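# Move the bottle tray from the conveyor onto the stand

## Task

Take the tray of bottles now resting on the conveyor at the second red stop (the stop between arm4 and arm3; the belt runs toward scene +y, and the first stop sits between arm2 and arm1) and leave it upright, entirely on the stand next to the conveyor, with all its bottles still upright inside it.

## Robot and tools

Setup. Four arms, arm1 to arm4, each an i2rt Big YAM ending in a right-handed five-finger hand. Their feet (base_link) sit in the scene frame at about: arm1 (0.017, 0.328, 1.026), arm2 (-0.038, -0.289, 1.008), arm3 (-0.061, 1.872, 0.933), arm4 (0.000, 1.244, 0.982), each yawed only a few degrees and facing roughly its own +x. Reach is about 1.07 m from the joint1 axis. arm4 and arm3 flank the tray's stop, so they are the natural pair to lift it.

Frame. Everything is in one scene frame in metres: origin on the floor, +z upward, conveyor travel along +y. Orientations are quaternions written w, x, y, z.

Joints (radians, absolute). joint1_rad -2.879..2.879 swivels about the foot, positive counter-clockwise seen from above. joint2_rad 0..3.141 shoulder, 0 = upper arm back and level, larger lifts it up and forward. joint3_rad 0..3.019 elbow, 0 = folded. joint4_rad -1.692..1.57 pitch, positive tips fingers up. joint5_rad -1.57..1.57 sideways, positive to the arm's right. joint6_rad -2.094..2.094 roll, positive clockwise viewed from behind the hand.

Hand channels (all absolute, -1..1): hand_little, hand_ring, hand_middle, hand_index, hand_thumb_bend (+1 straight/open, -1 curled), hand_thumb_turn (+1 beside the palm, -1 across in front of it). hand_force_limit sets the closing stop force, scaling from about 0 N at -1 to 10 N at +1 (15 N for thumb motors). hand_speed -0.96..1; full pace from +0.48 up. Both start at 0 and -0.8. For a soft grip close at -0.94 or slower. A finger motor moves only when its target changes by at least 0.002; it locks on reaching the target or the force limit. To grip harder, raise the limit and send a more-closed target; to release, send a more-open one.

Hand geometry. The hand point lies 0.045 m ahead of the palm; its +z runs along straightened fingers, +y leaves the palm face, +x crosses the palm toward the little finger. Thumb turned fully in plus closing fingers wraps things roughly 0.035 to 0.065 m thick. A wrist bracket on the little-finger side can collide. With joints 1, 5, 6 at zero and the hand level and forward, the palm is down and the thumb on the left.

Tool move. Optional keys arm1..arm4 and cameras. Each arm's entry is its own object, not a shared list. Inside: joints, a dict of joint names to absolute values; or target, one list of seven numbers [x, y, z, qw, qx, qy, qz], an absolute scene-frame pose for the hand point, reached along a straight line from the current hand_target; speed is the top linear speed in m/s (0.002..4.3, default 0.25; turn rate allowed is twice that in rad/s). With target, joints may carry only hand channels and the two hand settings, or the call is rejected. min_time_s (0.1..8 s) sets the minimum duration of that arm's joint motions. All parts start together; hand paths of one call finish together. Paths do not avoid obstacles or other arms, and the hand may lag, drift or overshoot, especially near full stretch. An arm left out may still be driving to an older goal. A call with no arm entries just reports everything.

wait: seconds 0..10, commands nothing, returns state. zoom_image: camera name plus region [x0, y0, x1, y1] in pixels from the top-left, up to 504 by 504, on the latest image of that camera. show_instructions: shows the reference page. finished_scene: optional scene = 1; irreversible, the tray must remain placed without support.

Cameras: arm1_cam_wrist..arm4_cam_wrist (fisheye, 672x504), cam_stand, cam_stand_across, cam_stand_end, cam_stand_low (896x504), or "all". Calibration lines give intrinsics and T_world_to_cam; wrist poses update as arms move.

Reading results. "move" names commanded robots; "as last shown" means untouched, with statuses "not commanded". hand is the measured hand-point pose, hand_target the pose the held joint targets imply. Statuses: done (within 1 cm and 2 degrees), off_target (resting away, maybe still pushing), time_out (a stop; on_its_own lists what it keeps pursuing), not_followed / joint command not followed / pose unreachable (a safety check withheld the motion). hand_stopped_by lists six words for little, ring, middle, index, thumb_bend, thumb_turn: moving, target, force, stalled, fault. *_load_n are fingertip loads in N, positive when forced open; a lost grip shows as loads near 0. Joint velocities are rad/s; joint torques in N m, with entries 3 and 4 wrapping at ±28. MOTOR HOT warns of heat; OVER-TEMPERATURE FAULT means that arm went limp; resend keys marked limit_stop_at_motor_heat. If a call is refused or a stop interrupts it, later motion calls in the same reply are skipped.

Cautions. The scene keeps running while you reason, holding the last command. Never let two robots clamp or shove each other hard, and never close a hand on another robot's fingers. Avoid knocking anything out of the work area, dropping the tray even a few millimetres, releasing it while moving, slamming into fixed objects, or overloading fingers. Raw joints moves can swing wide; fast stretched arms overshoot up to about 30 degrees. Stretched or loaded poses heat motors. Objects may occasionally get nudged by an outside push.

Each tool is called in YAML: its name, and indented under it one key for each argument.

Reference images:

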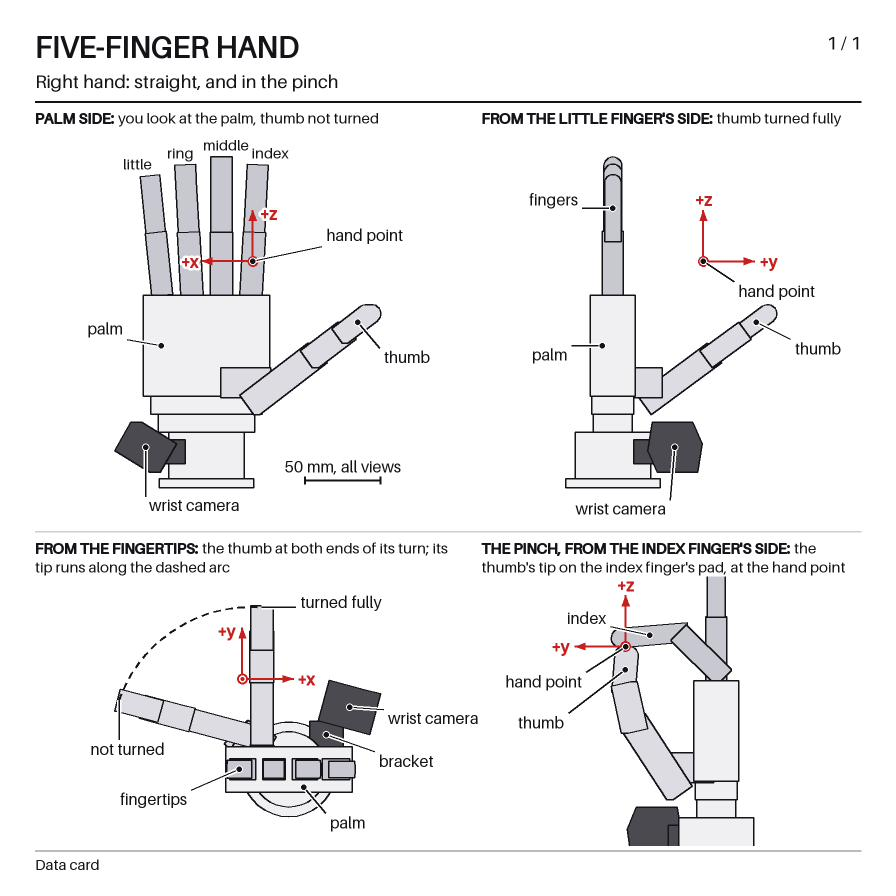

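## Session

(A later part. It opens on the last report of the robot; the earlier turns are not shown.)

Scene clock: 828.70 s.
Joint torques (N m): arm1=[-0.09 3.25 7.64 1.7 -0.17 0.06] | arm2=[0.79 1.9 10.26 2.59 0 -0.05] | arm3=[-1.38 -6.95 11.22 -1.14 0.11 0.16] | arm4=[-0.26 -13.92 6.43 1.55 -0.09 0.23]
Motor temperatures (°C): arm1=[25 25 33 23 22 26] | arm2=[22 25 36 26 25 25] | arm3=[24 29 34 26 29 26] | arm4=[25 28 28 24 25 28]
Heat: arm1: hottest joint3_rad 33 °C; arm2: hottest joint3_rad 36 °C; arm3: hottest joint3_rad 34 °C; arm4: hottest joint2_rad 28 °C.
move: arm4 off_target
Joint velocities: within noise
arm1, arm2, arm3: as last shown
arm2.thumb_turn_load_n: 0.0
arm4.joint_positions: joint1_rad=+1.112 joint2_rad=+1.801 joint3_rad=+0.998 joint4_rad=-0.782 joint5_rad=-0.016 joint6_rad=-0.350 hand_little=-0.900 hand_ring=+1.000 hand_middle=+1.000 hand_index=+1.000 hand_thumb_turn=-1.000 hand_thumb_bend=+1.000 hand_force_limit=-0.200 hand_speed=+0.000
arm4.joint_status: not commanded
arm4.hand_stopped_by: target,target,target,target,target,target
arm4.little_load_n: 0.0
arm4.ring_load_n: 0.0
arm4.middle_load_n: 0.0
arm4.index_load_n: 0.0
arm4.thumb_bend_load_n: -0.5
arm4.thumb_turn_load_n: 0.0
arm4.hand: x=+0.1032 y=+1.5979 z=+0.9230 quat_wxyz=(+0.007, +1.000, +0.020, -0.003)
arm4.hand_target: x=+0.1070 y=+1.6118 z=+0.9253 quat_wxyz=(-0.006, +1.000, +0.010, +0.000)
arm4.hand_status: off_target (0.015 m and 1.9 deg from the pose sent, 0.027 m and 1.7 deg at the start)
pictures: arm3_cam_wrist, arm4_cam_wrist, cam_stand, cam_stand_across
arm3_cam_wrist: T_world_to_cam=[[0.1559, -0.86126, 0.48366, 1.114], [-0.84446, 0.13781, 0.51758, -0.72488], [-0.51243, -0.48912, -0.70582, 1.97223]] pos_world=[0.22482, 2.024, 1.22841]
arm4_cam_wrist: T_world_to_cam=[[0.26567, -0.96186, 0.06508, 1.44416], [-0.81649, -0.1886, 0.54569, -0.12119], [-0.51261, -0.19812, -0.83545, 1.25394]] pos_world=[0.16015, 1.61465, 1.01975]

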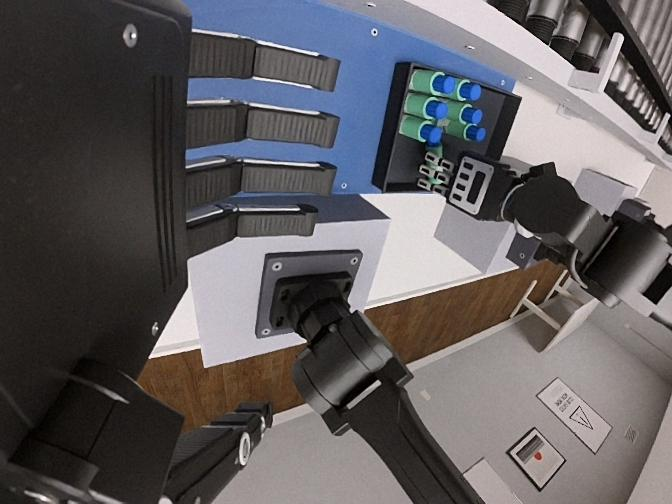

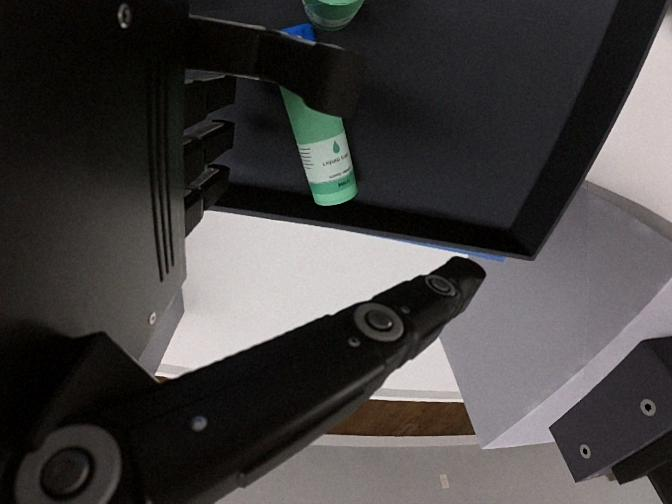

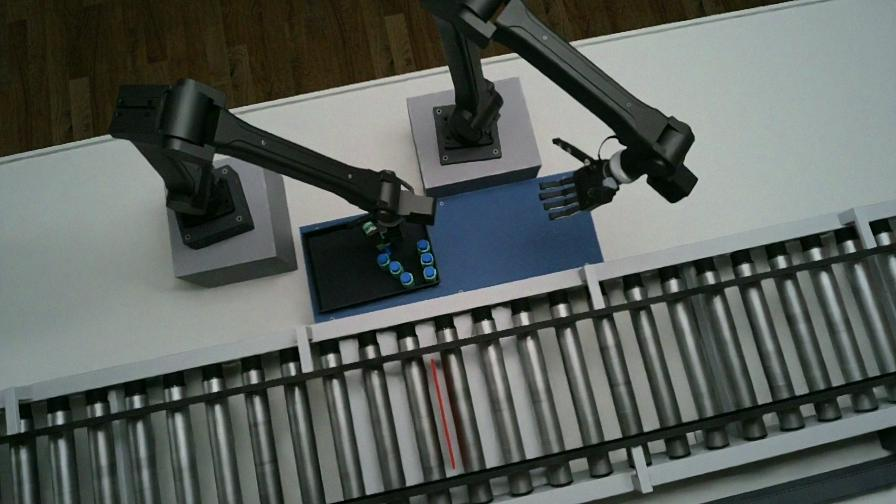

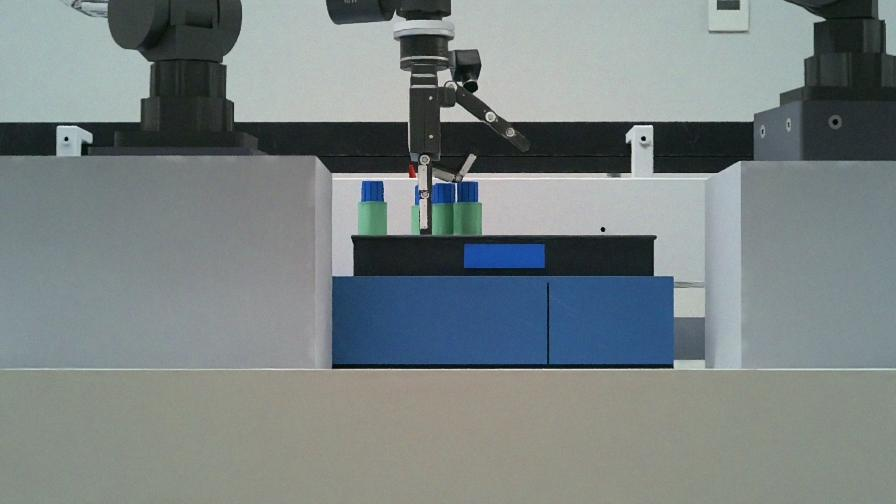

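move:
  cameras: ["cam_stand","arm4_cam_wrist","arm3_cam_wrist","cam_stand_across","cam_stand_low"]

zoom_image:
  camera: "cam_stand"
  region: [370, 210, 460, 300]

zoom_image:
  camera: "arm4_cam_wrist"
  region: [150, 0, 350, 230]

zoom_image:
  camera: "arm3_cam_wrist"
  region: [370, 50, 530, 200]

Scene clock: 832.70 s.
Joint torques (N m): arm1=[-0.26 3.84 7.53 1.62 -0.13 0.05] | arm2=[0.32 1.85 10.25 2.56 -0.01 -0.06] | arm3=[-1.49 -7 11.25 -1.14 0.11 0.16] | arm4=[-0.32 -13.8 6.45 1.58 -0.1 0.22]
Motor temperatures (°C): arm1=[25 25 33 23 22 26] | arm2=[22 25 36 26 25 25] | arm3=[24 28 34 26 29 26] | arm4=[25 28 28 24 25 28]
Heat: arm1: hottest joint3_rad 33 °C; arm2: hottest joint3_rad 36 °C; arm3: hottest joint3_rad 34 °C; arm4: hottest joint2_rad 28 °C.
Joint velocities: within noise
arm1.joint_positions: joint1_rad=+0.098 joint2_rad=+0.547 joint3_rad=+1.374 joint4_rad=-1.301 joint5_rad=-0.090 joint6_rad=-1.151 hand_little=+1.000 hand_ring=+1.000 hand_middle=+1.000 hand_index=+1.000 hand_thumb_turn=+1.000 hand_thumb_bend=+1.000 hand_force_limit=+0.000 hand_speed=-0.800
arm1.joint_status: not commanded
arm1.hand_stopped_by: target,target,target,target,target,target
arm1.little_load_n: 0.0
arm1.ring_load_n: 0.0
arm1.middle_load_n: 0.0
arm1.index_load_n: 0.0
arm1.thumb_bend_load_n: 0.5
arm1.thumb_turn_load_n: 0.0
arm1.hand: x=+0.2290 y=+0.3345 z=+1.5209 quat_wxyz=(-0.189, +0.849, -0.087, +0.486) (m; scene frame)
arm1.hand_target: x=+0.2278 y=+0.3343 z=+1.5297 quat_wxyz=(-0.191, +0.843, -0.086, +0.495) (m; scene frame)
arm1.hand_status: not commanded
arm2.joint_positions: joint1_rad=-0.023 joint2_rad=+0.637 joint3_rad=+1.321 joint4_rad=-1.164 joint5_rad=-0.169 joint6_rad=-1.285 hand_little=+1.000 hand_ring=+1.000 hand_middle=+1.000 hand_index=+1.000 hand_thumb_turn=+1.000 hand_thumb_bend=+1.000 hand_force_limit=+0.000 hand_speed=-0.800
arm2.joint_status: not commanded
arm2.hand_stopped_by: target,target,target,target,target,target
arm2.little_load_n: 0.0
arm2.ring_load_n: 0.0
arm2.middle_load_n: 0.0
arm2.index_load_n: 0.0
arm2.thumb_bend_load_n: 0.0
arm2.thumb_turn_load_n: 0.0
arm2.hand: x=+0.2284 y=-0.3437 z=+1.4937 quat_wxyz=(-0.109, +0.840, -0.138, +0.514) (m; scene frame)
arm2.hand_target: x=+0.2275 y=-0.3436 z=+1.5044 quat_wxyz=(-0.110, +0.834, -0.136, +0.524) (m; scene frame)
arm2.hand_status: not commanded
arm3.joint_positions: joint1_rad=+0.826 joint2_rad=+1.357 joint3_rad=+1.116 joint4_rad=-1.653 joint5_rad=+0.340 joint6_rad=-0.704 hand_little=+0.191 hand_ring=+0.210 hand_middle=+0.210 hand_index=+0.210 hand_thumb_turn=+1.000 hand_thumb_bend=+1.000 hand_force_limit=+0.700 hand_speed=-0.850
arm3.joint_status: not commanded
arm3.hand_stopped_by: target,target,target,target,target,target
arm3.little_load_n: 0.0
arm3.ring_load_n: 0.0
arm3.middle_load_n: 0.0
arm3.index_load_n: 0.0
arm3.thumb_bend_load_n: 0.0
arm3.thumb_turn_load_n: 0.0
arm3.hand: x=+0.1649 y=+1.9709 z=+1.1426 quat_wxyz=(+0.225, +0.974, -0.034, +0.016) (m; scene frame)
arm3.hand_target: x=+0.1698 y=+1.9798 z=+1.1498 quat_wxyz=(+0.220, +0.975, -0.038, +0.022) (m; scene frame)
arm3.hand_status: not commanded
arm4.joint_positions: joint1_rad=+1.112 joint2_rad=+1.801 joint3_rad=+0.998 joint4_rad=-0.782 joint5_rad=-0.016 joint6_rad=-0.350 hand_little=-0.900 hand_ring=+1.000 hand_middle=+1.000 hand_index=+1.000 hand_thumb_turn=-1.000 hand_thumb_bend=+1.000 hand_force_limit=-0.200 hand_speed=+0.000
arm4.joint_status: not commanded
arm4.hand_stopped_by: target,target,target,target,target,target
arm4.little_load_n: 0.0
arm4.ring_load_n: -0.5
arm4.middle_load_n: 0.0
arm4.index_load_n: 0.0
arm4.thumb_bend_load_n: 0.0
arm4.thumb_turn_load_n: -0.5
arm4.hand: x=+0.1032 y=+1.5979 z=+0.9230 quat_wxyz=(+0.007, +1.000, +0.020, -0.003) (m; scene frame)
arm4.hand_target: x=+0.1070 y=+1.6118 z=+0.9253 quat_wxyz=(-0.006, +1.000, +0.010, +0.000) (m; scene frame)
arm4.hand_status: off_target (0.015 m and 1.9 deg from the pose sent, 0.027 m and 1.7 deg at the start)
pictures: arm3_cam_wrist, arm4_cam_wrist, cam_stand, cam_stand_across, cam_stand_low
camera_calibration:
arm3_cam_wrist: T_world_to_cam=[[0.1559, -0.86126, 0.48366, 1.114], [-0.84446, 0.13781, 0.51758, -0.72488], [-0.51243, -0.48912, -0.70582, 1.97223]] pos_world=[0.22482, 2.024, 1.22841]
arm4_cam_wrist: T_world_to_cam=[[0.26567, -0.96186, 0.06508, 1.44416], [-0.81649, -0.1886, 0.54569, -0.12119], [-0.51261, -0.19812, -0.83545, 1.25394]] pos_world=[0.16015, 1.61465, 1.01975]

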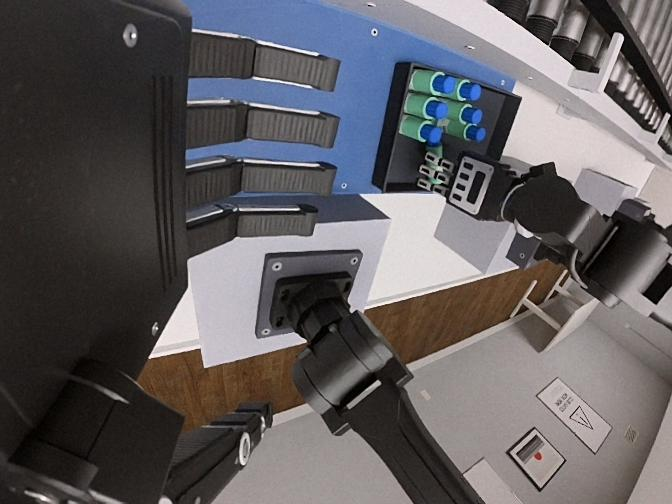

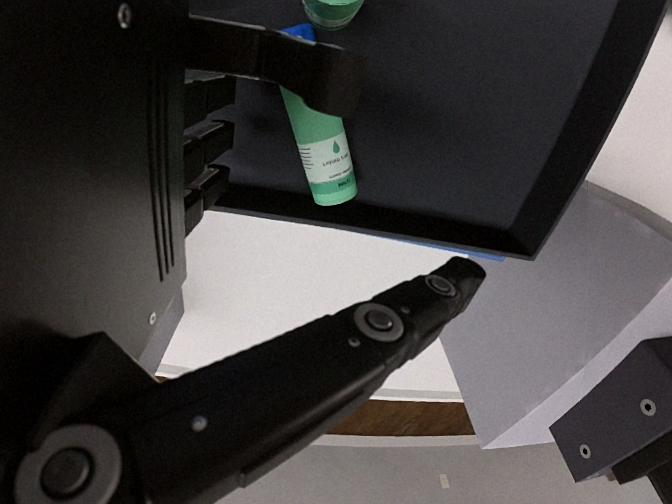

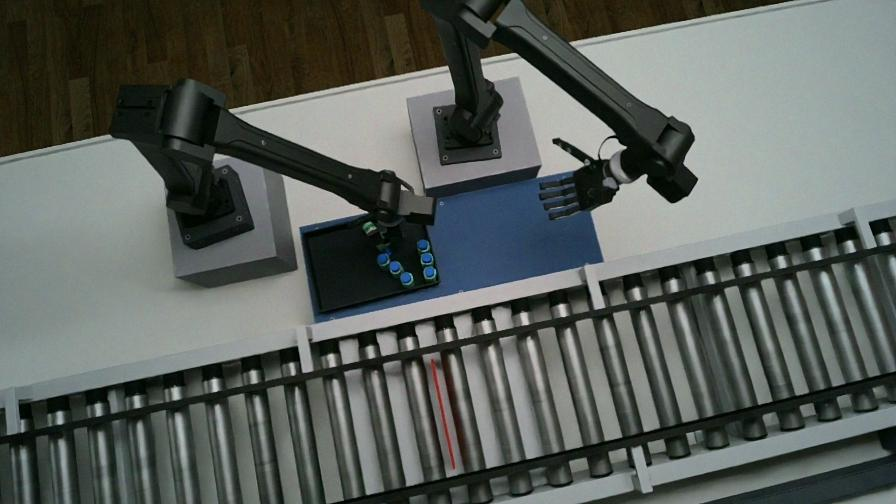

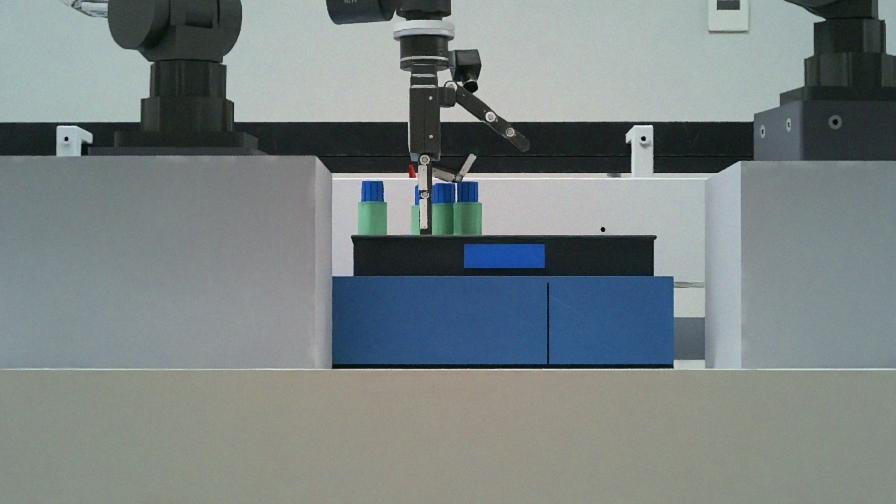

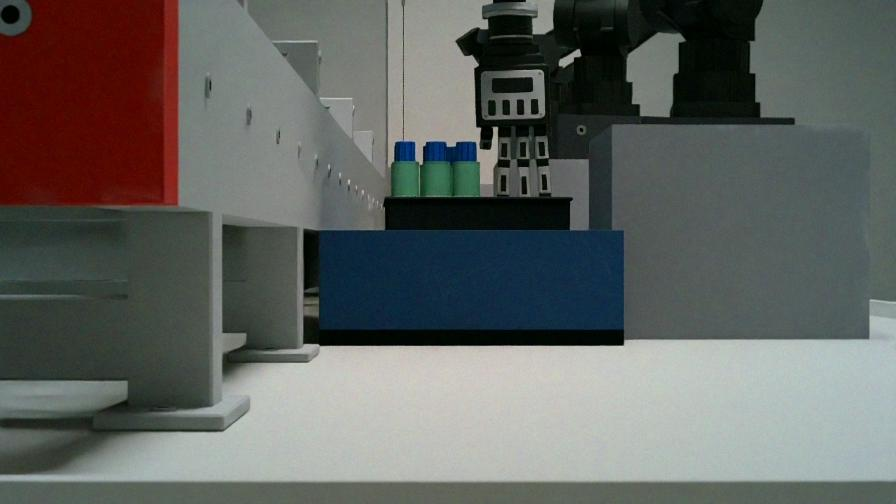

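Scaled by 5.600 from the camera's image (finer frame: 1280x720).

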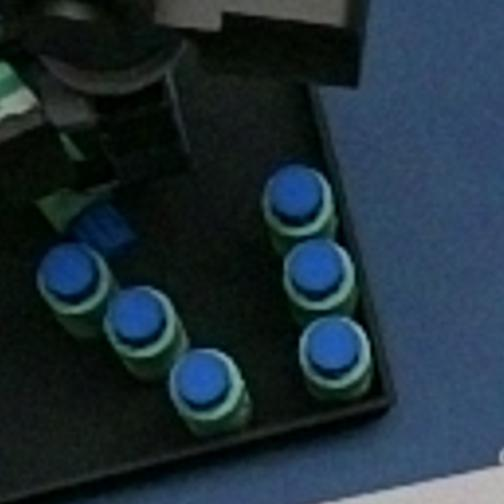

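Scaled by 2.191 from the camera's image (finer frame: 960x720).

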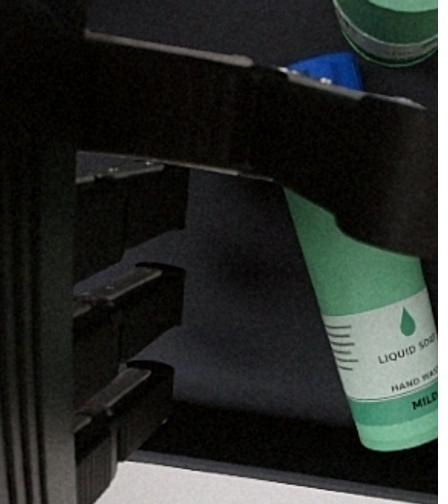

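Scaled by 3.150 from the camera's image (finer frame: 960x720).

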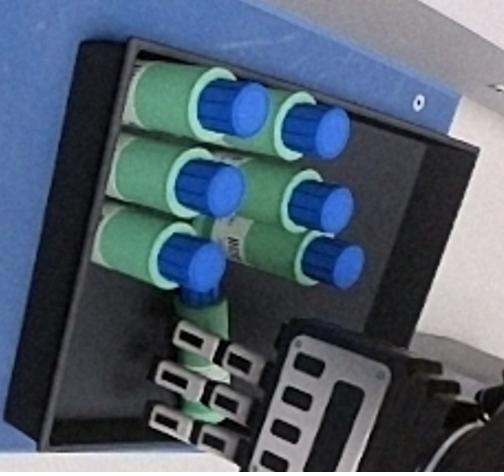

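move:
  arm4: {"target":[0.106,1.605,1.03,0,1.0,0.01,0],"speed":0.15}

move:
  arm4: {"target":[0.1326,1.54,1.03,0,0.9763,0.2164,0],"speed":0.25,"joints":{"hand_little":1.0}}
  cameras: ["cam_stand","arm4_cam_wrist","arm3_cam_wrist"]

zoom_image:
  camera: "cam_stand"
  region: [340, 200, 450, 310]

zoom_image:
  camera: "arm3_cam_wrist"
  region: [370, 50, 530, 200]

Scene clock: 855.47 s.
Joint torques (N m): arm1=[0.26 3.78 7.51 1.81 -0.22 0.07] | arm2=[0.44 1.44 10.26 2.58 0 -0.04] | arm3=[-1.44 -6.95 11.21 -1.16 0.11 0.16] | arm4=[-0.5 -13.57 8.55 0.95 0.07 0.18]
Motor temperatures (°C): arm1=[25 25 33 23 22 26] | arm2=[22 25 36 26 25 25] | arm3=[24 28 34 26 29 26] | arm4=[25 29 28 24 25 28]
Heat: arm1: hottest joint3_rad 33 °C; arm2: hottest joint3_rad 36 °C; arm3: hottest joint3_rad 34 °C; arm4: hottest joint2_rad 29 °C.
move: arm4 off_target
Joint velocities: within noise
arm1, arm2, arm3: as last shown
arm1.thumb_bend_load_n: 0.0
arm4.joint_positions: joint1_rad=+1.112 joint2_rad=+1.629 joint3_rad=+1.070 joint4_rad=-1.048 joint5_rad=-0.016 joint6_rad=-0.350 hand_little=-0.900 hand_ring=+1.000 hand_middle=+1.000 hand_index=+1.000 hand_thumb_turn=-1.000 hand_thumb_bend=+1.000 hand_force_limit=-0.200 hand_speed=+0.000
arm4.joint_status: not commanded
arm4.hand_stopped_by: target,target,target,target,target,target
arm4.little_load_n: 0.0
arm4.ring_load_n: 0.0
arm4.middle_load_n: 0.0
arm4.index_load_n: 0.0
arm4.thumb_bend_load_n: 0.0
arm4.thumb_turn_load_n: 0.0
arm4.hand: x=+0.0988 y=+1.5888 z=+1.0178 quat_wxyz=(+0.017, +1.000, +0.019, -0.007)
arm4.hand_target: x=+0.1059 y=+1.6045 z=+1.0302 quat_wxyz=(+0.000, +1.000, +0.010, +0.000)
arm4.hand_status: off_target (0.022 m and 2.4 deg from the pose sent, 0.107 m and 1.4 deg at the start)
pictures: none

Scene clock: 857.23 s.
Joint torques (N m): arm1=[-0.26 4.54 7.64 1.5 -0.15 0] | arm2=[0.26 1.49 10.19 2.61 0.03 -0.06] | arm3=[-1.49 -7 11.22 -1.16 0.11 0.16] | arm4=[-1.32 -12.45 5.08 1.58 -0.05 -0.08]
Motor temperatures (°C): arm1=[25 25 33 23 22 26] | arm2=[22 25 36 26 25 25] | arm3=[24 28 34 26 28 26] | arm4=[25 29 28 24 25 28]
Heat: arm1: hottest joint3_rad 33 °C; arm2: hottest joint3_rad 36 °C; arm3: hottest joint3_rad 34 °C; arm4: hottest joint2_rad 29 °C.
move: arm4 done
Joint velocities: within noise
arm1, arm2, arm3: as last shown
arm1.middle_load_n: -0.5
arm3.thumb_turn_load_n: -0.5
arm4.joint_positions: joint1_rad=+1.076 joint2_rad=+1.507 joint3_rad=+0.962 joint4_rad=-1.038 joint5_rad=-0.013 joint6_rad=-0.781 hand_little=+1.000 hand_ring=+1.000 hand_middle=+1.000 hand_index=+1.000 hand_thumb_turn=-1.000 hand_thumb_bend=+1.000 hand_force_limit=-0.200 hand_speed=+0.000
arm4.joint_status: all done
arm4.hand_stopped_by: target,target,target,target,target,target
arm4.little_load_n: 0.0
arm4.ring_load_n: 0.0
arm4.middle_load_n: 0.0
arm4.index_load_n: 0.0
arm4.thumb_bend_load_n: 0.0
arm4.thumb_turn_load_n: 0.0
arm4.hand: x=+0.1270 y=+1.5432 z=+1.0290 quat_wxyz=(+0.006, +0.976, +0.216, -0.002)
arm4.hand_target: x=+0.1326 y=+1.5400 z=+1.0300 quat_wxyz=(+0.000, +0.976, +0.216, +0.000)
arm4.hand_status: done (0.007 m and 0.7 deg from the pose sent, 0.061 m and 22.9 deg at the start)
pictures: arm3_cam_wrist, arm4_cam_wrist, cam_stand
arm3_cam_wrist: T_world_to_cam=[[0.1559, -0.86126, 0.48366, 1.114], [-0.84446, 0.13781, 0.51758, -0.72488], [-0.51243, -0.48912, -0.70582, 1.97223]] pos_world=[0.22482, 2.024, 1.22841]
arm4_cam_wrist: T_world_to_cam=[[0.61592, -0.78541, 0.06142, 1.06544], [-0.67971, -0.49038, 0.54546, 0.27864], [-0.39829, -0.37771, -0.83588, 1.60703]] pos_world=[0.17323, 1.58043, 1.12586]

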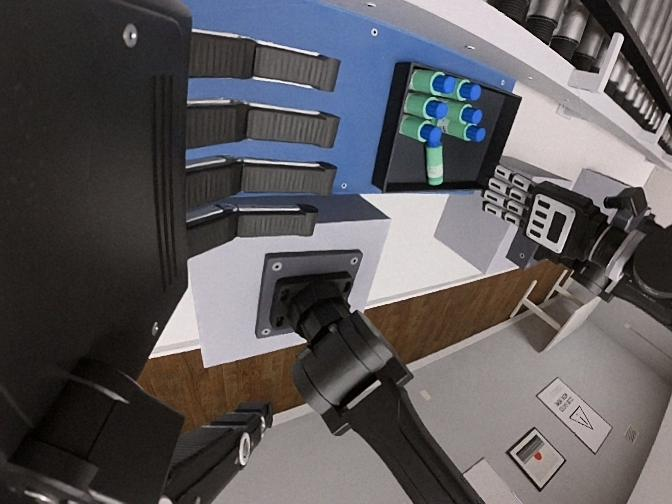

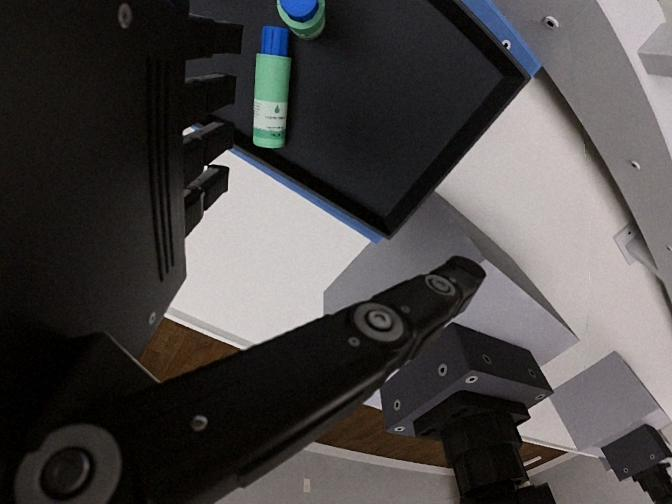

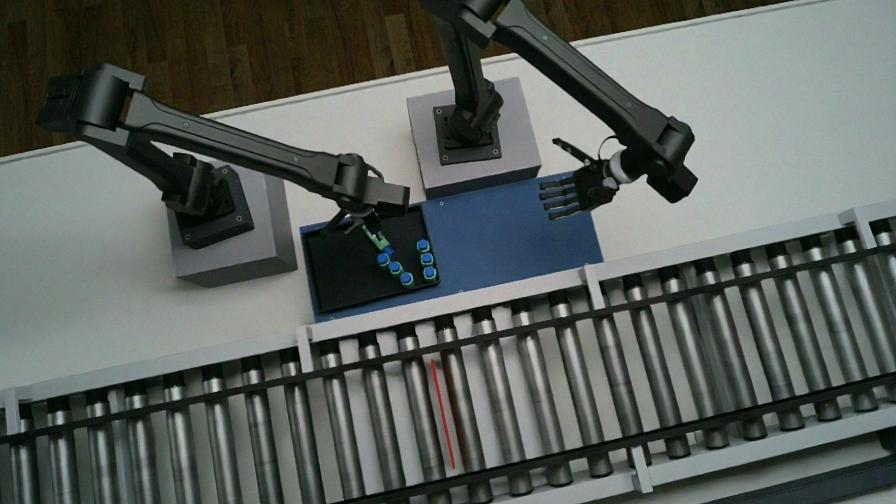

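Scaled by 4.582 from the camera's image (finer frame: 1280x720).

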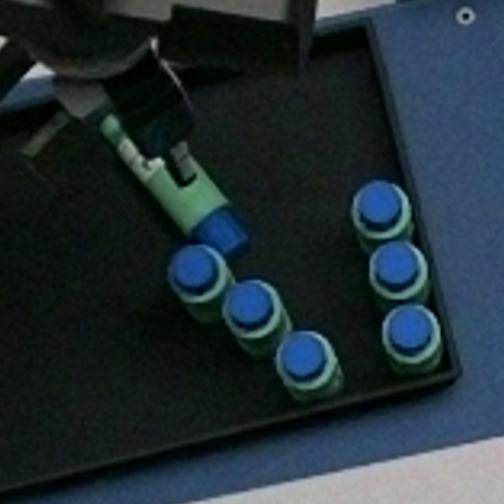

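Scaled by 3.150 from the camera's image (finer frame: 960x720).

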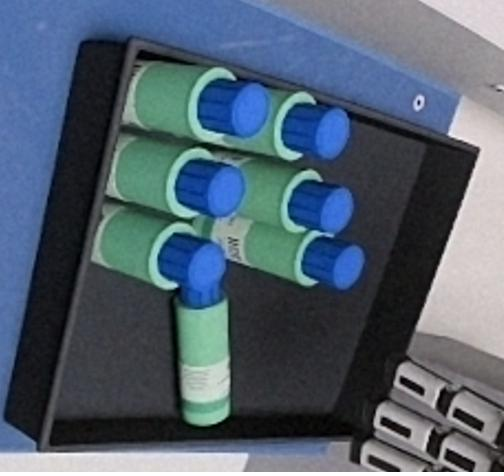

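move:
  arm4: {"target":[0.138,1.533,0.965,0,0.9703,0.2419,0],"speed":0.12}

move:
  arm4: {"target":[0.138,1.533,0.94,0,0.9703,0.2419,0],"speed":0.08}
  cameras: ["cam_stand","arm4_cam_wrist","arm3_cam_wrist","cam_stand_low"]

zoom_image:
  camera: "cam_stand"
  region: [340, 200, 450, 310]

zoom_image:
  camera: "arm3_cam_wrist"
  region: [370, 50, 530, 200]

zoom_image:
  camera: "cam_stand_low"
  region: [360, 40, 560, 240]

Scene clock: 860.87 s.
Joint torques (N m): arm1=[-0.09 3.9 7.69 1.77 -0.17 0.08] | arm2=[0.56 1.38 10.25 2.56 0 -0.04] | arm3=[-1.38 -6.95 11.22 -1.13 0.11 0.16] | arm4=[-1.32 -11.75 4.67 1.61 -0.06 -0.08]
Motor temperatures (°C): arm1=[25 25 33 23 22 26] | arm2=[22 25 36 26 25 25] | arm3=[24 28 35 26 28 26] | arm4=[25 28 28 24 25 28]
Heat: arm1: hottest joint3_rad 33 °C; arm2: hottest joint3_rad 36 °C; arm3: hottest joint3_rad 35 °C; arm4: hottest joint2_rad 28 °C.
move: arm4 done
Joint velocities: within noise
arm1, arm2, arm3: as last shown
arm1.middle_load_n: 0.0
arm3.thumb_turn_load_n: 0.0
arm4.joint_positions: joint1_rad=+1.068 joint2_rad=+1.592 joint3_rad=+0.865 joint4_rad=-0.845 joint5_rad=-0.013 joint6_rad=-0.842 hand_little=+1.000 hand_ring=+1.000 hand_middle=+1.000 hand_index=+1.000 hand_thumb_turn=-1.000 hand_thumb_bend=+1.000 hand_force_limit=-0.200 hand_speed=+0.000
arm4.joint_status: not commanded
arm4.hand_stopped_by: target,target,target,target,target,target
arm4.little_load_n: 0.0
arm4.ring_load_n: 0.0
arm4.middle_load_n: 0.0
arm4.index_load_n: 0.0
arm4.thumb_bend_load_n: 0.0
arm4.thumb_turn_load_n: 0.0
arm4.hand: x=+0.1323 y=+1.5359 z=+0.9673 quat_wxyz=(+0.001, +0.970, +0.241, +0.001)
arm4.hand_target: x=+0.1379 y=+1.5330 z=+0.9651 quat_wxyz=(+0.000, +0.970, +0.242, +0.000)
arm4.hand_status: done (0.007 m and 0.2 deg from the pose sent, 0.066 m and 3.1 deg at the start)
pictures: none

Scene clock: 861.87 s.
Joint torques (N m): arm1=[0.03 3.84 7.6 1.42 -0.18 0.05] | arm2=[0.03 1.61 10.25 2.59 0.02 -0.04] | arm3=[-1.44 -7 11.22 -1.14 0.12 0.16] | arm4=[-1.32 -11.52 4.23 1.62 -0.06 -0.07]
Motor temperatures (°C): arm1=[25 25 33 23 22 26] | arm2=[22 25 36 26 25 25] | arm3=[24 28 35 26 28 26] | arm4=[25 28 28 24 25 28]
Heat: arm1: hottest joint3_rad 33 °C; arm2: hottest joint3_rad 36 °C; arm3: hottest joint3_rad 35 °C; arm4: hottest joint2_rad 28 °C.
move: arm4 done
Joint velocities: within noise
arm1, arm2, arm3: as last shown
arm1.thumb_turn_load_n: -0.5
arm4.joint_positions: joint1_rad=+1.068 joint2_rad=+1.641 joint3_rad=+0.845 joint4_rad=-0.770 joint5_rad=-0.013 joint6_rad=-0.843 hand_little=+1.000 hand_ring=+1.000 hand_middle=+1.000 hand_index=+1.000 hand_thumb_turn=-1.000 hand_thumb_bend=+1.000 hand_force_limit=-0.200 hand_speed=+0.000
arm4.joint_status: not commanded
arm4.hand_stopped_by: target,target,target,target,target,target
arm4.little_load_n: 0.0
arm4.ring_load_n: 0.0
arm4.middle_load_n: 0.0
arm4.index_load_n: 0.0
arm4.thumb_bend_load_n: 0.0
arm4.thumb_turn_load_n: 0.0
arm4.hand: x=+0.1333 y=+1.5375 z=+0.9437 quat_wxyz=(-0.001, +0.970, +0.242, +0.002)
arm4.hand_target: x=+0.1379 y=+1.5331 z=+0.9401 quat_wxyz=(+0.000, +0.970, +0.242, +0.000)
arm4.hand_status: done (0.007 m and 0.3 deg from the pose sent, 0.028 m and 0.2 deg at the start)
pictures: arm3_cam_wrist, arm4_cam_wrist, cam_stand, cam_stand_low
arm3_cam_wrist: T_world_to_cam=[[0.1559, -0.86126, 0.48366, 1.114], [-0.84446, 0.13781, 0.51758, -0.72488], [-0.51243, -0.48912, -0.70582, 1.97223]] pos_world=[0.22482, 2.024, 1.22841]
arm4_cam_wrist: T_world_to_cam=[[0.65662, -0.75235, 0.05315, 1.01376], [-0.65523, -0.53412, 0.53422, 0.40126], [-0.37353, -0.3856, -0.84367, 1.55223]] pos_world=[0.17707, 1.57556, 1.04134]

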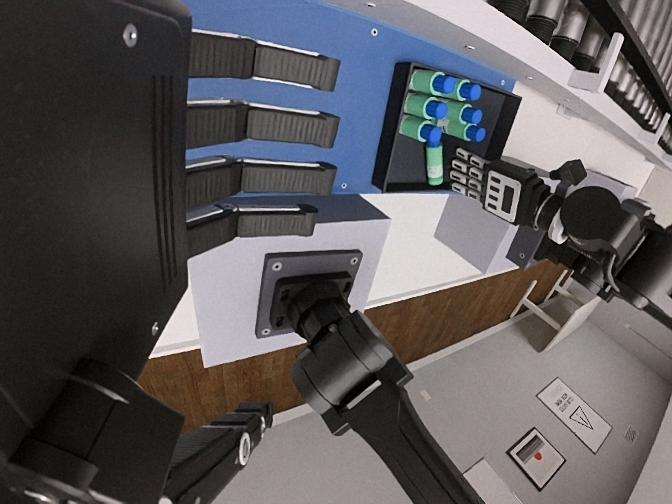

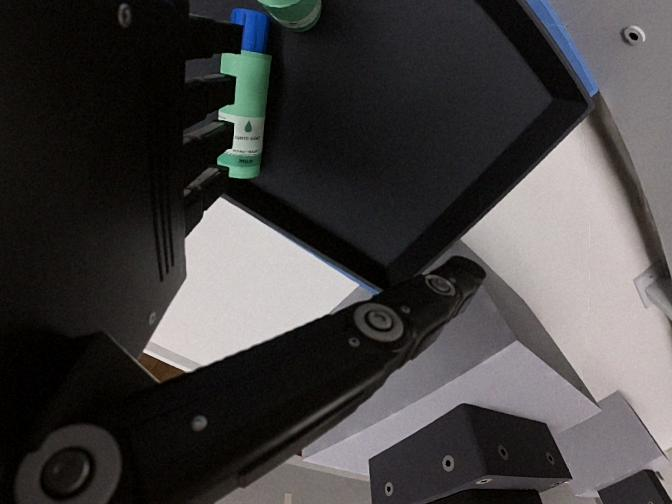

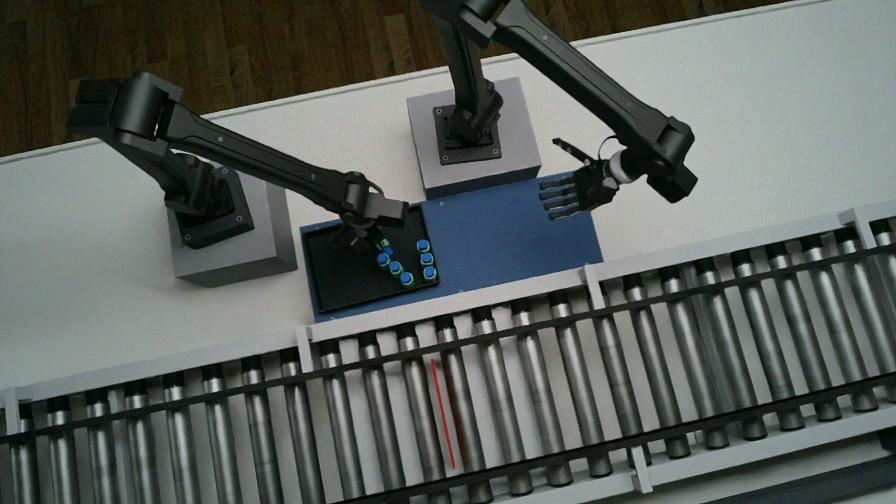

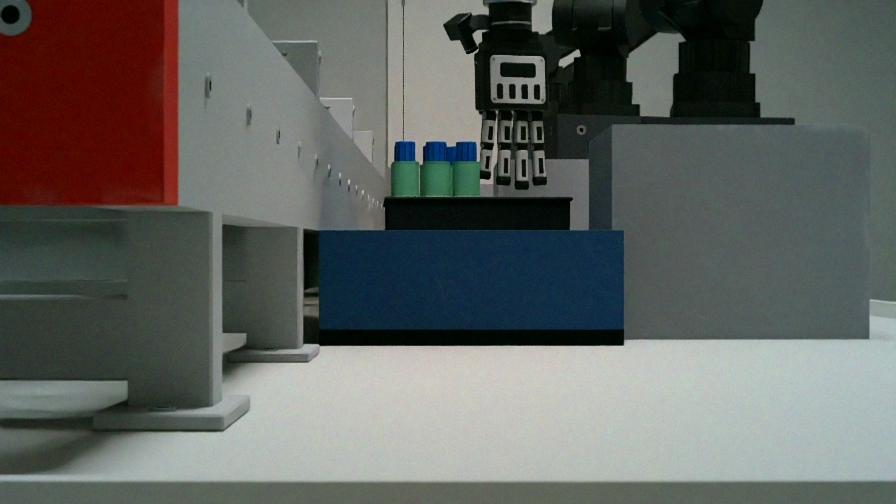

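Scaled by 4.582 from the camera's image (finer frame: 1280x720).

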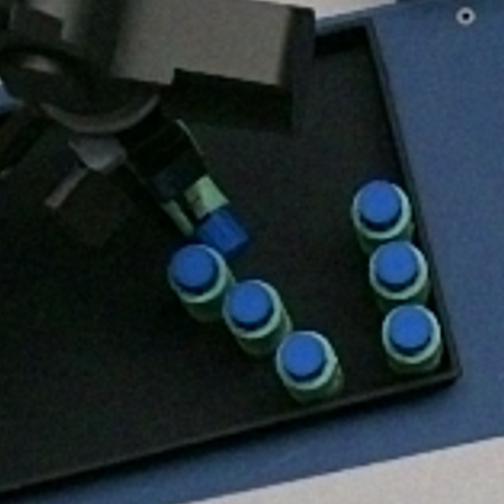

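Scaled by 3.150 from the camera's image (finer frame: 960x720).

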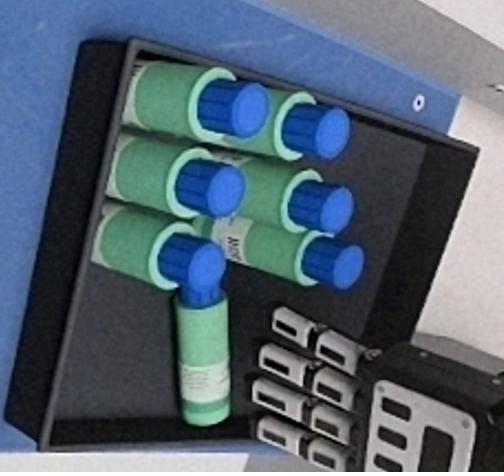

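Scaled by 2.520 from the camera's image (finer frame: 1280x720).

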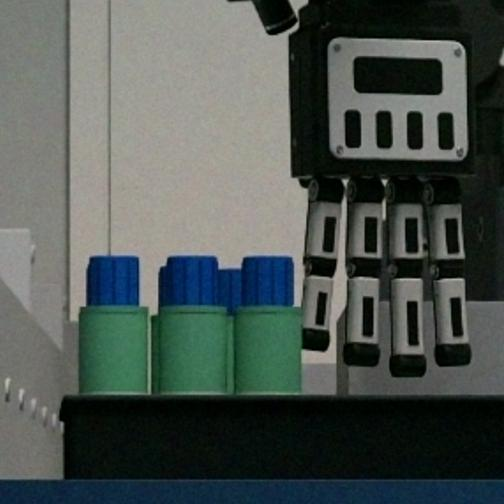

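move:
  arm4: {"target":[0.138,1.531,0.922,0,0.9703,0.2419,0],"speed":0.06}
  cameras: ["arm4_cam_wrist","cam_stand_low"]

zoom_image:
  camera: "arm4_cam_wrist"
  region: [150, 0, 350, 230]

zoom_image:
  camera: "cam_stand_low"
  region: [360, 40, 560, 240]

Scene clock: 863.70 s.
Joint torques (N m): arm1=[0.09 3.96 7.73 1.74 -0.17 0.04] | arm2=[0.32 1.73 10.25 2.59 -0.01 -0.04] | arm3=[-1.44 -6.89 11.25 -1.14 0.11 0.16] | arm4=[-1.32 -11.63 3.97 1.61 -0.05 -0.07]
Motor temperatures (°C): arm1=[25 25 33 23 22 26] | arm2=[22 25 36 26 25 25] | arm3=[24 28 35 26 28 26] | arm4=[25 28 28 24 25 28]
Heat: arm1: hottest joint3_rad 33 °C; arm2: hottest joint3_rad 36 °C; arm3: hottest joint3_rad 35 °C; arm4: hottest joint2_rad 28 °C.
move: arm4 done
Joint velocities: within noise
arm1, arm2, arm3: as last shown
arm1.thumb_turn_load_n: 0.0
arm4.joint_positions: joint1_rad=+1.068 joint2_rad=+1.677 joint3_rad=+0.827 joint4_rad=-0.716 joint5_rad=-0.013 joint6_rad=-0.843 hand_little=+1.000 hand_ring=+1.000 hand_middle=+1.000 hand_index=+1.000 hand_thumb_turn=-1.000 hand_thumb_bend=+1.000 hand_force_limit=-0.200 hand_speed=+0.000
arm4.joint_status: not commanded
arm4.hand_stopped_by: target,target,target,target,target,target
arm4.little_load_n: 0.0
arm4.ring_load_n: 0.0
arm4.middle_load_n: 0.0
arm4.index_load_n: 0.0
arm4.thumb_bend_load_n: 0.0
arm4.thumb_turn_load_n: 0.0
arm4.hand: x=+0.1331 y=+1.5361 z=+0.9261 quat_wxyz=(-0.002, +0.970, +0.242, +0.003)
arm4.hand_target: x=+0.1378 y=+1.5309 z=+0.9221 quat_wxyz=(+0.000, +0.970, +0.242, +0.000)
arm4.hand_status: done (0.008 m and 0.4 deg from the pose sent, 0.023 m and 0.3 deg at the start)
arm4_cam_wrist: T_world_to_cam=[[0.65658, -0.75244, 0.05239, 1.01468], [-0.65551, -0.53488, 0.53311, 0.41199], [-0.37311, -0.38437, -0.84442, 1.53553]] pos_world=[0.17677, 1.57406, 1.02384]

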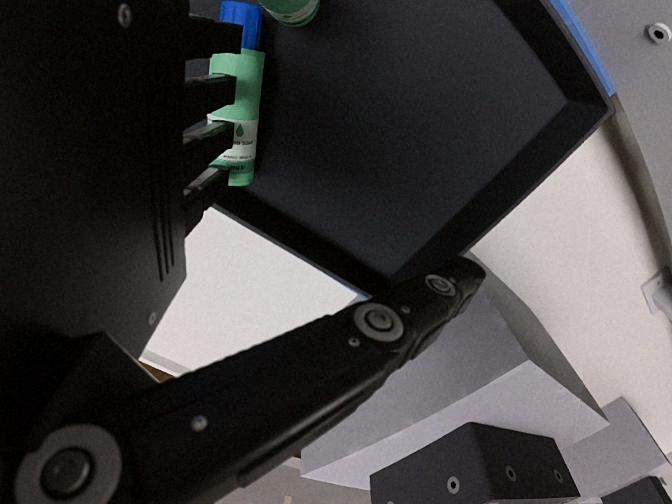

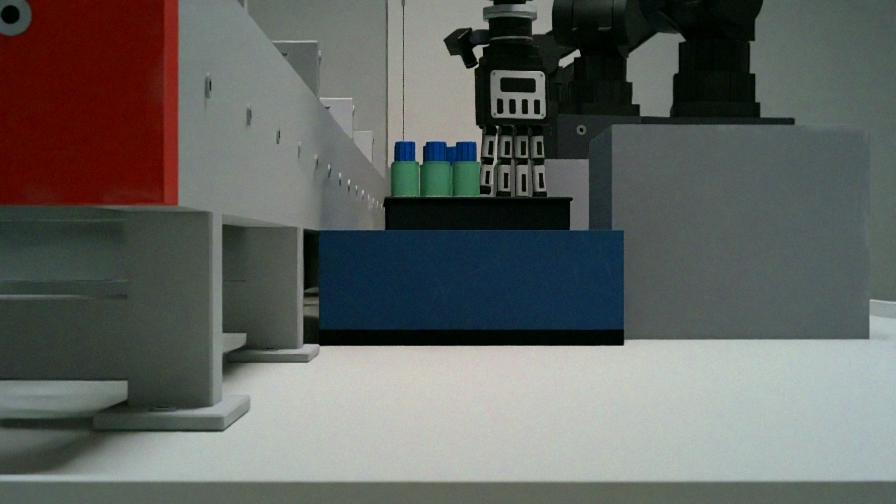

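Scaled by 2.191 from the camera's image (finer frame: 960x720).

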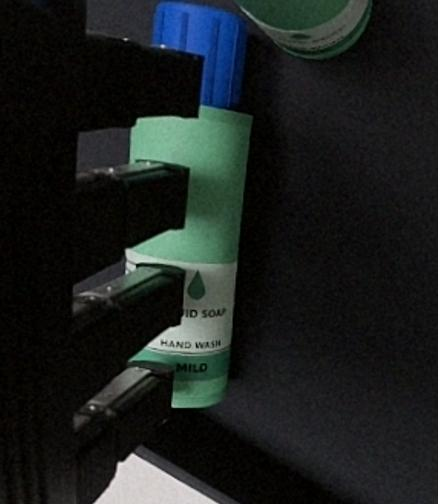

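Scaled by 2.520 from the camera's image (finer frame: 1280x720).

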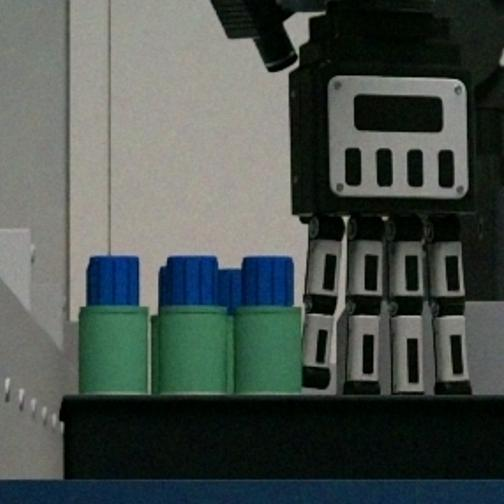

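move:
  arm4: {"target":[0.138,1.533,1.04,0,0.9703,0.2419,0],"speed":0.15}

move:
  arm4: {"target":[0.153,1.605,1.06,-0.4093,0.8778,0.2254,-0.1051],"speed":0.3,"joints":{"hand_index":0.5,"hand_middle":0.55,"hand_ring":0.55,"hand_little":0.55,"hand_thumb_turn":-0.78}}
  cameras: ["cam_stand","arm4_cam_wrist","arm3_cam_wrist","cam_stand_low"]

Scene clock: 889.03 s.
Joint torques (N m): arm1=[-0.38 2.78 7.77 1.66 -0.12 0.03] | arm2=[0.44 1.49 10.24 2.54 0.01 -0.04] | arm3=[-1.38 -7 11.25 -1.13 0.11 0.15] | arm4=[-1.26 -10.99 8.55 0.91 -0.03 -0.07]
Motor temperatures (°C): arm1=[25 25 33 23 22 26] | arm2=[22 25 36 26 25 25] | arm3=[24 28 35 26 28 26] | arm4=[25 28 28 24 25 28]
Heat: arm1: hottest joint3_rad 33 °C; arm2: hottest joint3_rad 36 °C; arm3: hottest joint3_rad 35 °C; arm4: hottest joint2_rad 28 °C.
move: arm4 off_target
Joint velocities: within noise
arm1, arm2, arm3: as last shown
arm4.joint_positions: joint1_rad=+1.065 joint2_rad=+1.467 joint3_rad=+0.910 joint4_rad=-1.050 joint5_rad=-0.013 joint6_rad=-0.846 hand_little=+1.000 hand_ring=+1.000 hand_middle=+1.000 hand_index=+1.000 hand_thumb_turn=-1.000 hand_thumb_bend=+1.000 hand_force_limit=-0.200 hand_speed=+0.000
arm4.joint_status: not commanded
arm4.hand_stopped_by: target,target,target,target,target,target
arm4.little_load_n: 0.0
arm4.ring_load_n: 0.0
arm4.middle_load_n: 0.0
arm4.index_load_n: 0.0
arm4.thumb_bend_load_n: 0.0
arm4.thumb_turn_load_n: 0.0
arm4.hand: x=+0.1262 y=+1.5190 z=+1.0283 quat_wxyz=(+0.016, +0.970, +0.242, -0.009)
arm4.hand_target: x=+0.1378 y=+1.5324 z=+1.0401 quat_wxyz=(+0.000, +0.970, +0.242, +0.000)
arm4.hand_status: off_target (0.022 m and 2.1 deg from the pose sent, 0.114 m and 0.4 deg at the start)
pictures: none

Scene clock: 891.17 s.
Joint torques (N m): arm1=[-0.32 3.66 7.71 1.76 -0.16 0.03] | arm2=[0.26 1.79 10.24 2.58 0.03 -0.06] | arm3=[-1.38 -7 11.23 -1.14 0.11 0.15] | arm4=[-1.08 -10.05 5.64 2.36 -0.71 -0.06]
Motor temperatures (°C): arm1=[25 25 33 23 22 26] | arm2=[22 25 36 26 25 25] | arm3=[24 28 35 26 28 26] | arm4=[25 28 28 24 25 28]
Heat: arm1: hottest joint3_rad 33 °C; arm2: hottest joint3_rad 36 °C; arm3: hottest joint3_rad 35 °C; arm4: hottest joint2_rad 28 °C.
move: arm4 done
Joint velocities: within noise
arm1, arm2, arm3: as last shown
arm1.index_load_n: -0.5
arm4.joint_positions: joint1_rad=+0.733 joint2_rad=+1.361 joint3_rad=+0.824 joint4_rad=-0.630 joint5_rad=-0.806 joint6_rad=-1.011 hand_little=+0.550 hand_ring=+0.550 hand_middle=+0.550 hand_index=+0.500 hand_thumb_turn=-0.780 hand_thumb_bend=+1.000 hand_force_limit=-0.200 hand_speed=+0.000
arm4.joint_status: all done
arm4.hand_stopped_by: target,target,target,target,target,target
arm4.little_load_n: 0.0
arm4.ring_load_n: 0.0
arm4.middle_load_n: 0.0
arm4.index_load_n: 0.0
arm4.thumb_bend_load_n: 0.0
arm4.thumb_turn_load_n: 0.0
arm4.hand: x=+0.1486 y=+1.6078 z=+1.0638 quat_wxyz=(-0.406, +0.879, +0.224, -0.110)
arm4.hand_target: x=+0.1528 y=+1.6050 z=+1.0600 quat_wxyz=(-0.409, +0.878, +0.225, -0.105)
arm4.hand_status: done (0.006 m and 0.6 deg from the pose sent, 0.095 m and 51.5 deg at the start)
pictures: arm3_cam_wrist, arm4_cam_wrist, cam_stand, cam_stand_low
arm3_cam_wrist: T_world_to_cam=[[0.1559, -0.86126, 0.48366, 1.114], [-0.84446, 0.13781, 0.51758, -0.72488], [-0.51243, -0.48912, -0.70582, 1.97223]] pos_world=[0.22482, 2.024, 1.22841]
arm4_cam_wrist: T_world_to_cam=[[0.51579, -0.47845, -0.71067, 1.44332], [-0.47141, -0.85115, 0.2309, 1.18974], [-0.71536, 0.21592, -0.66456, 0.57947]] pos_world=[0.23093, 1.57809, 1.1361]

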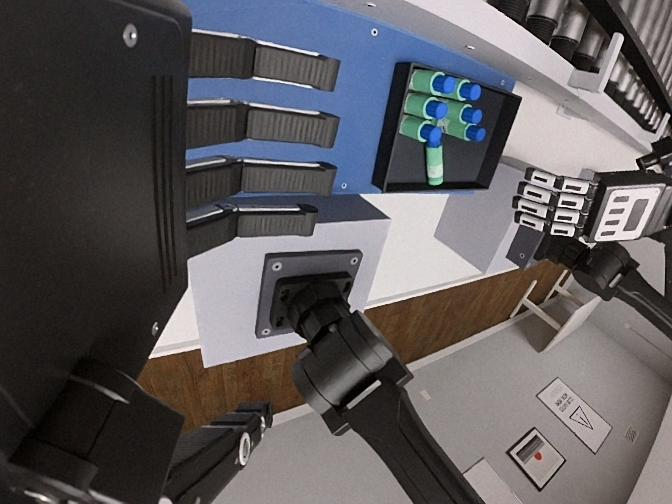

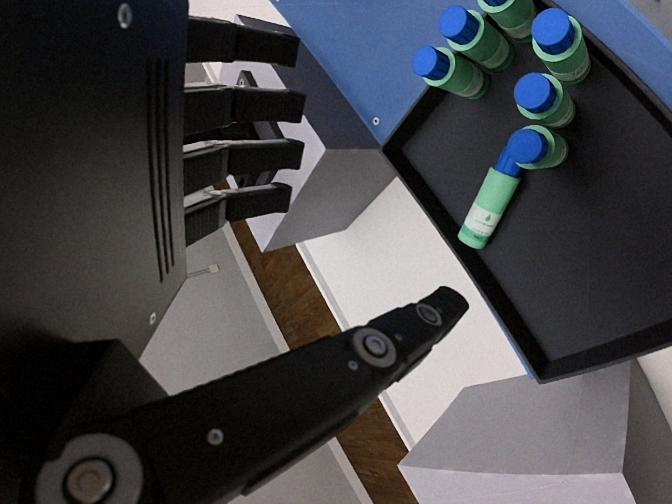

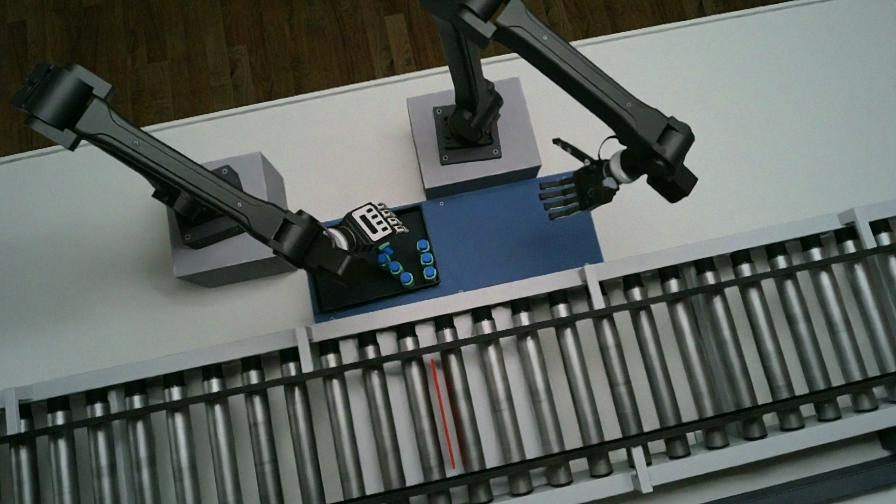

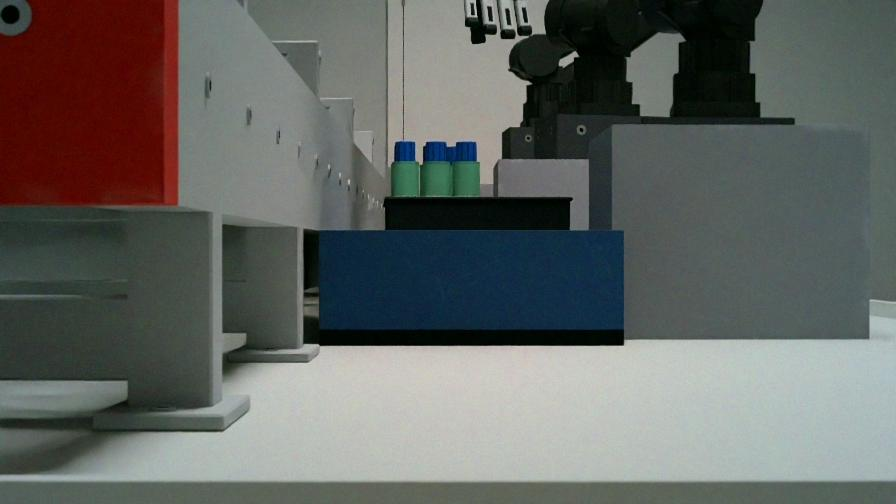

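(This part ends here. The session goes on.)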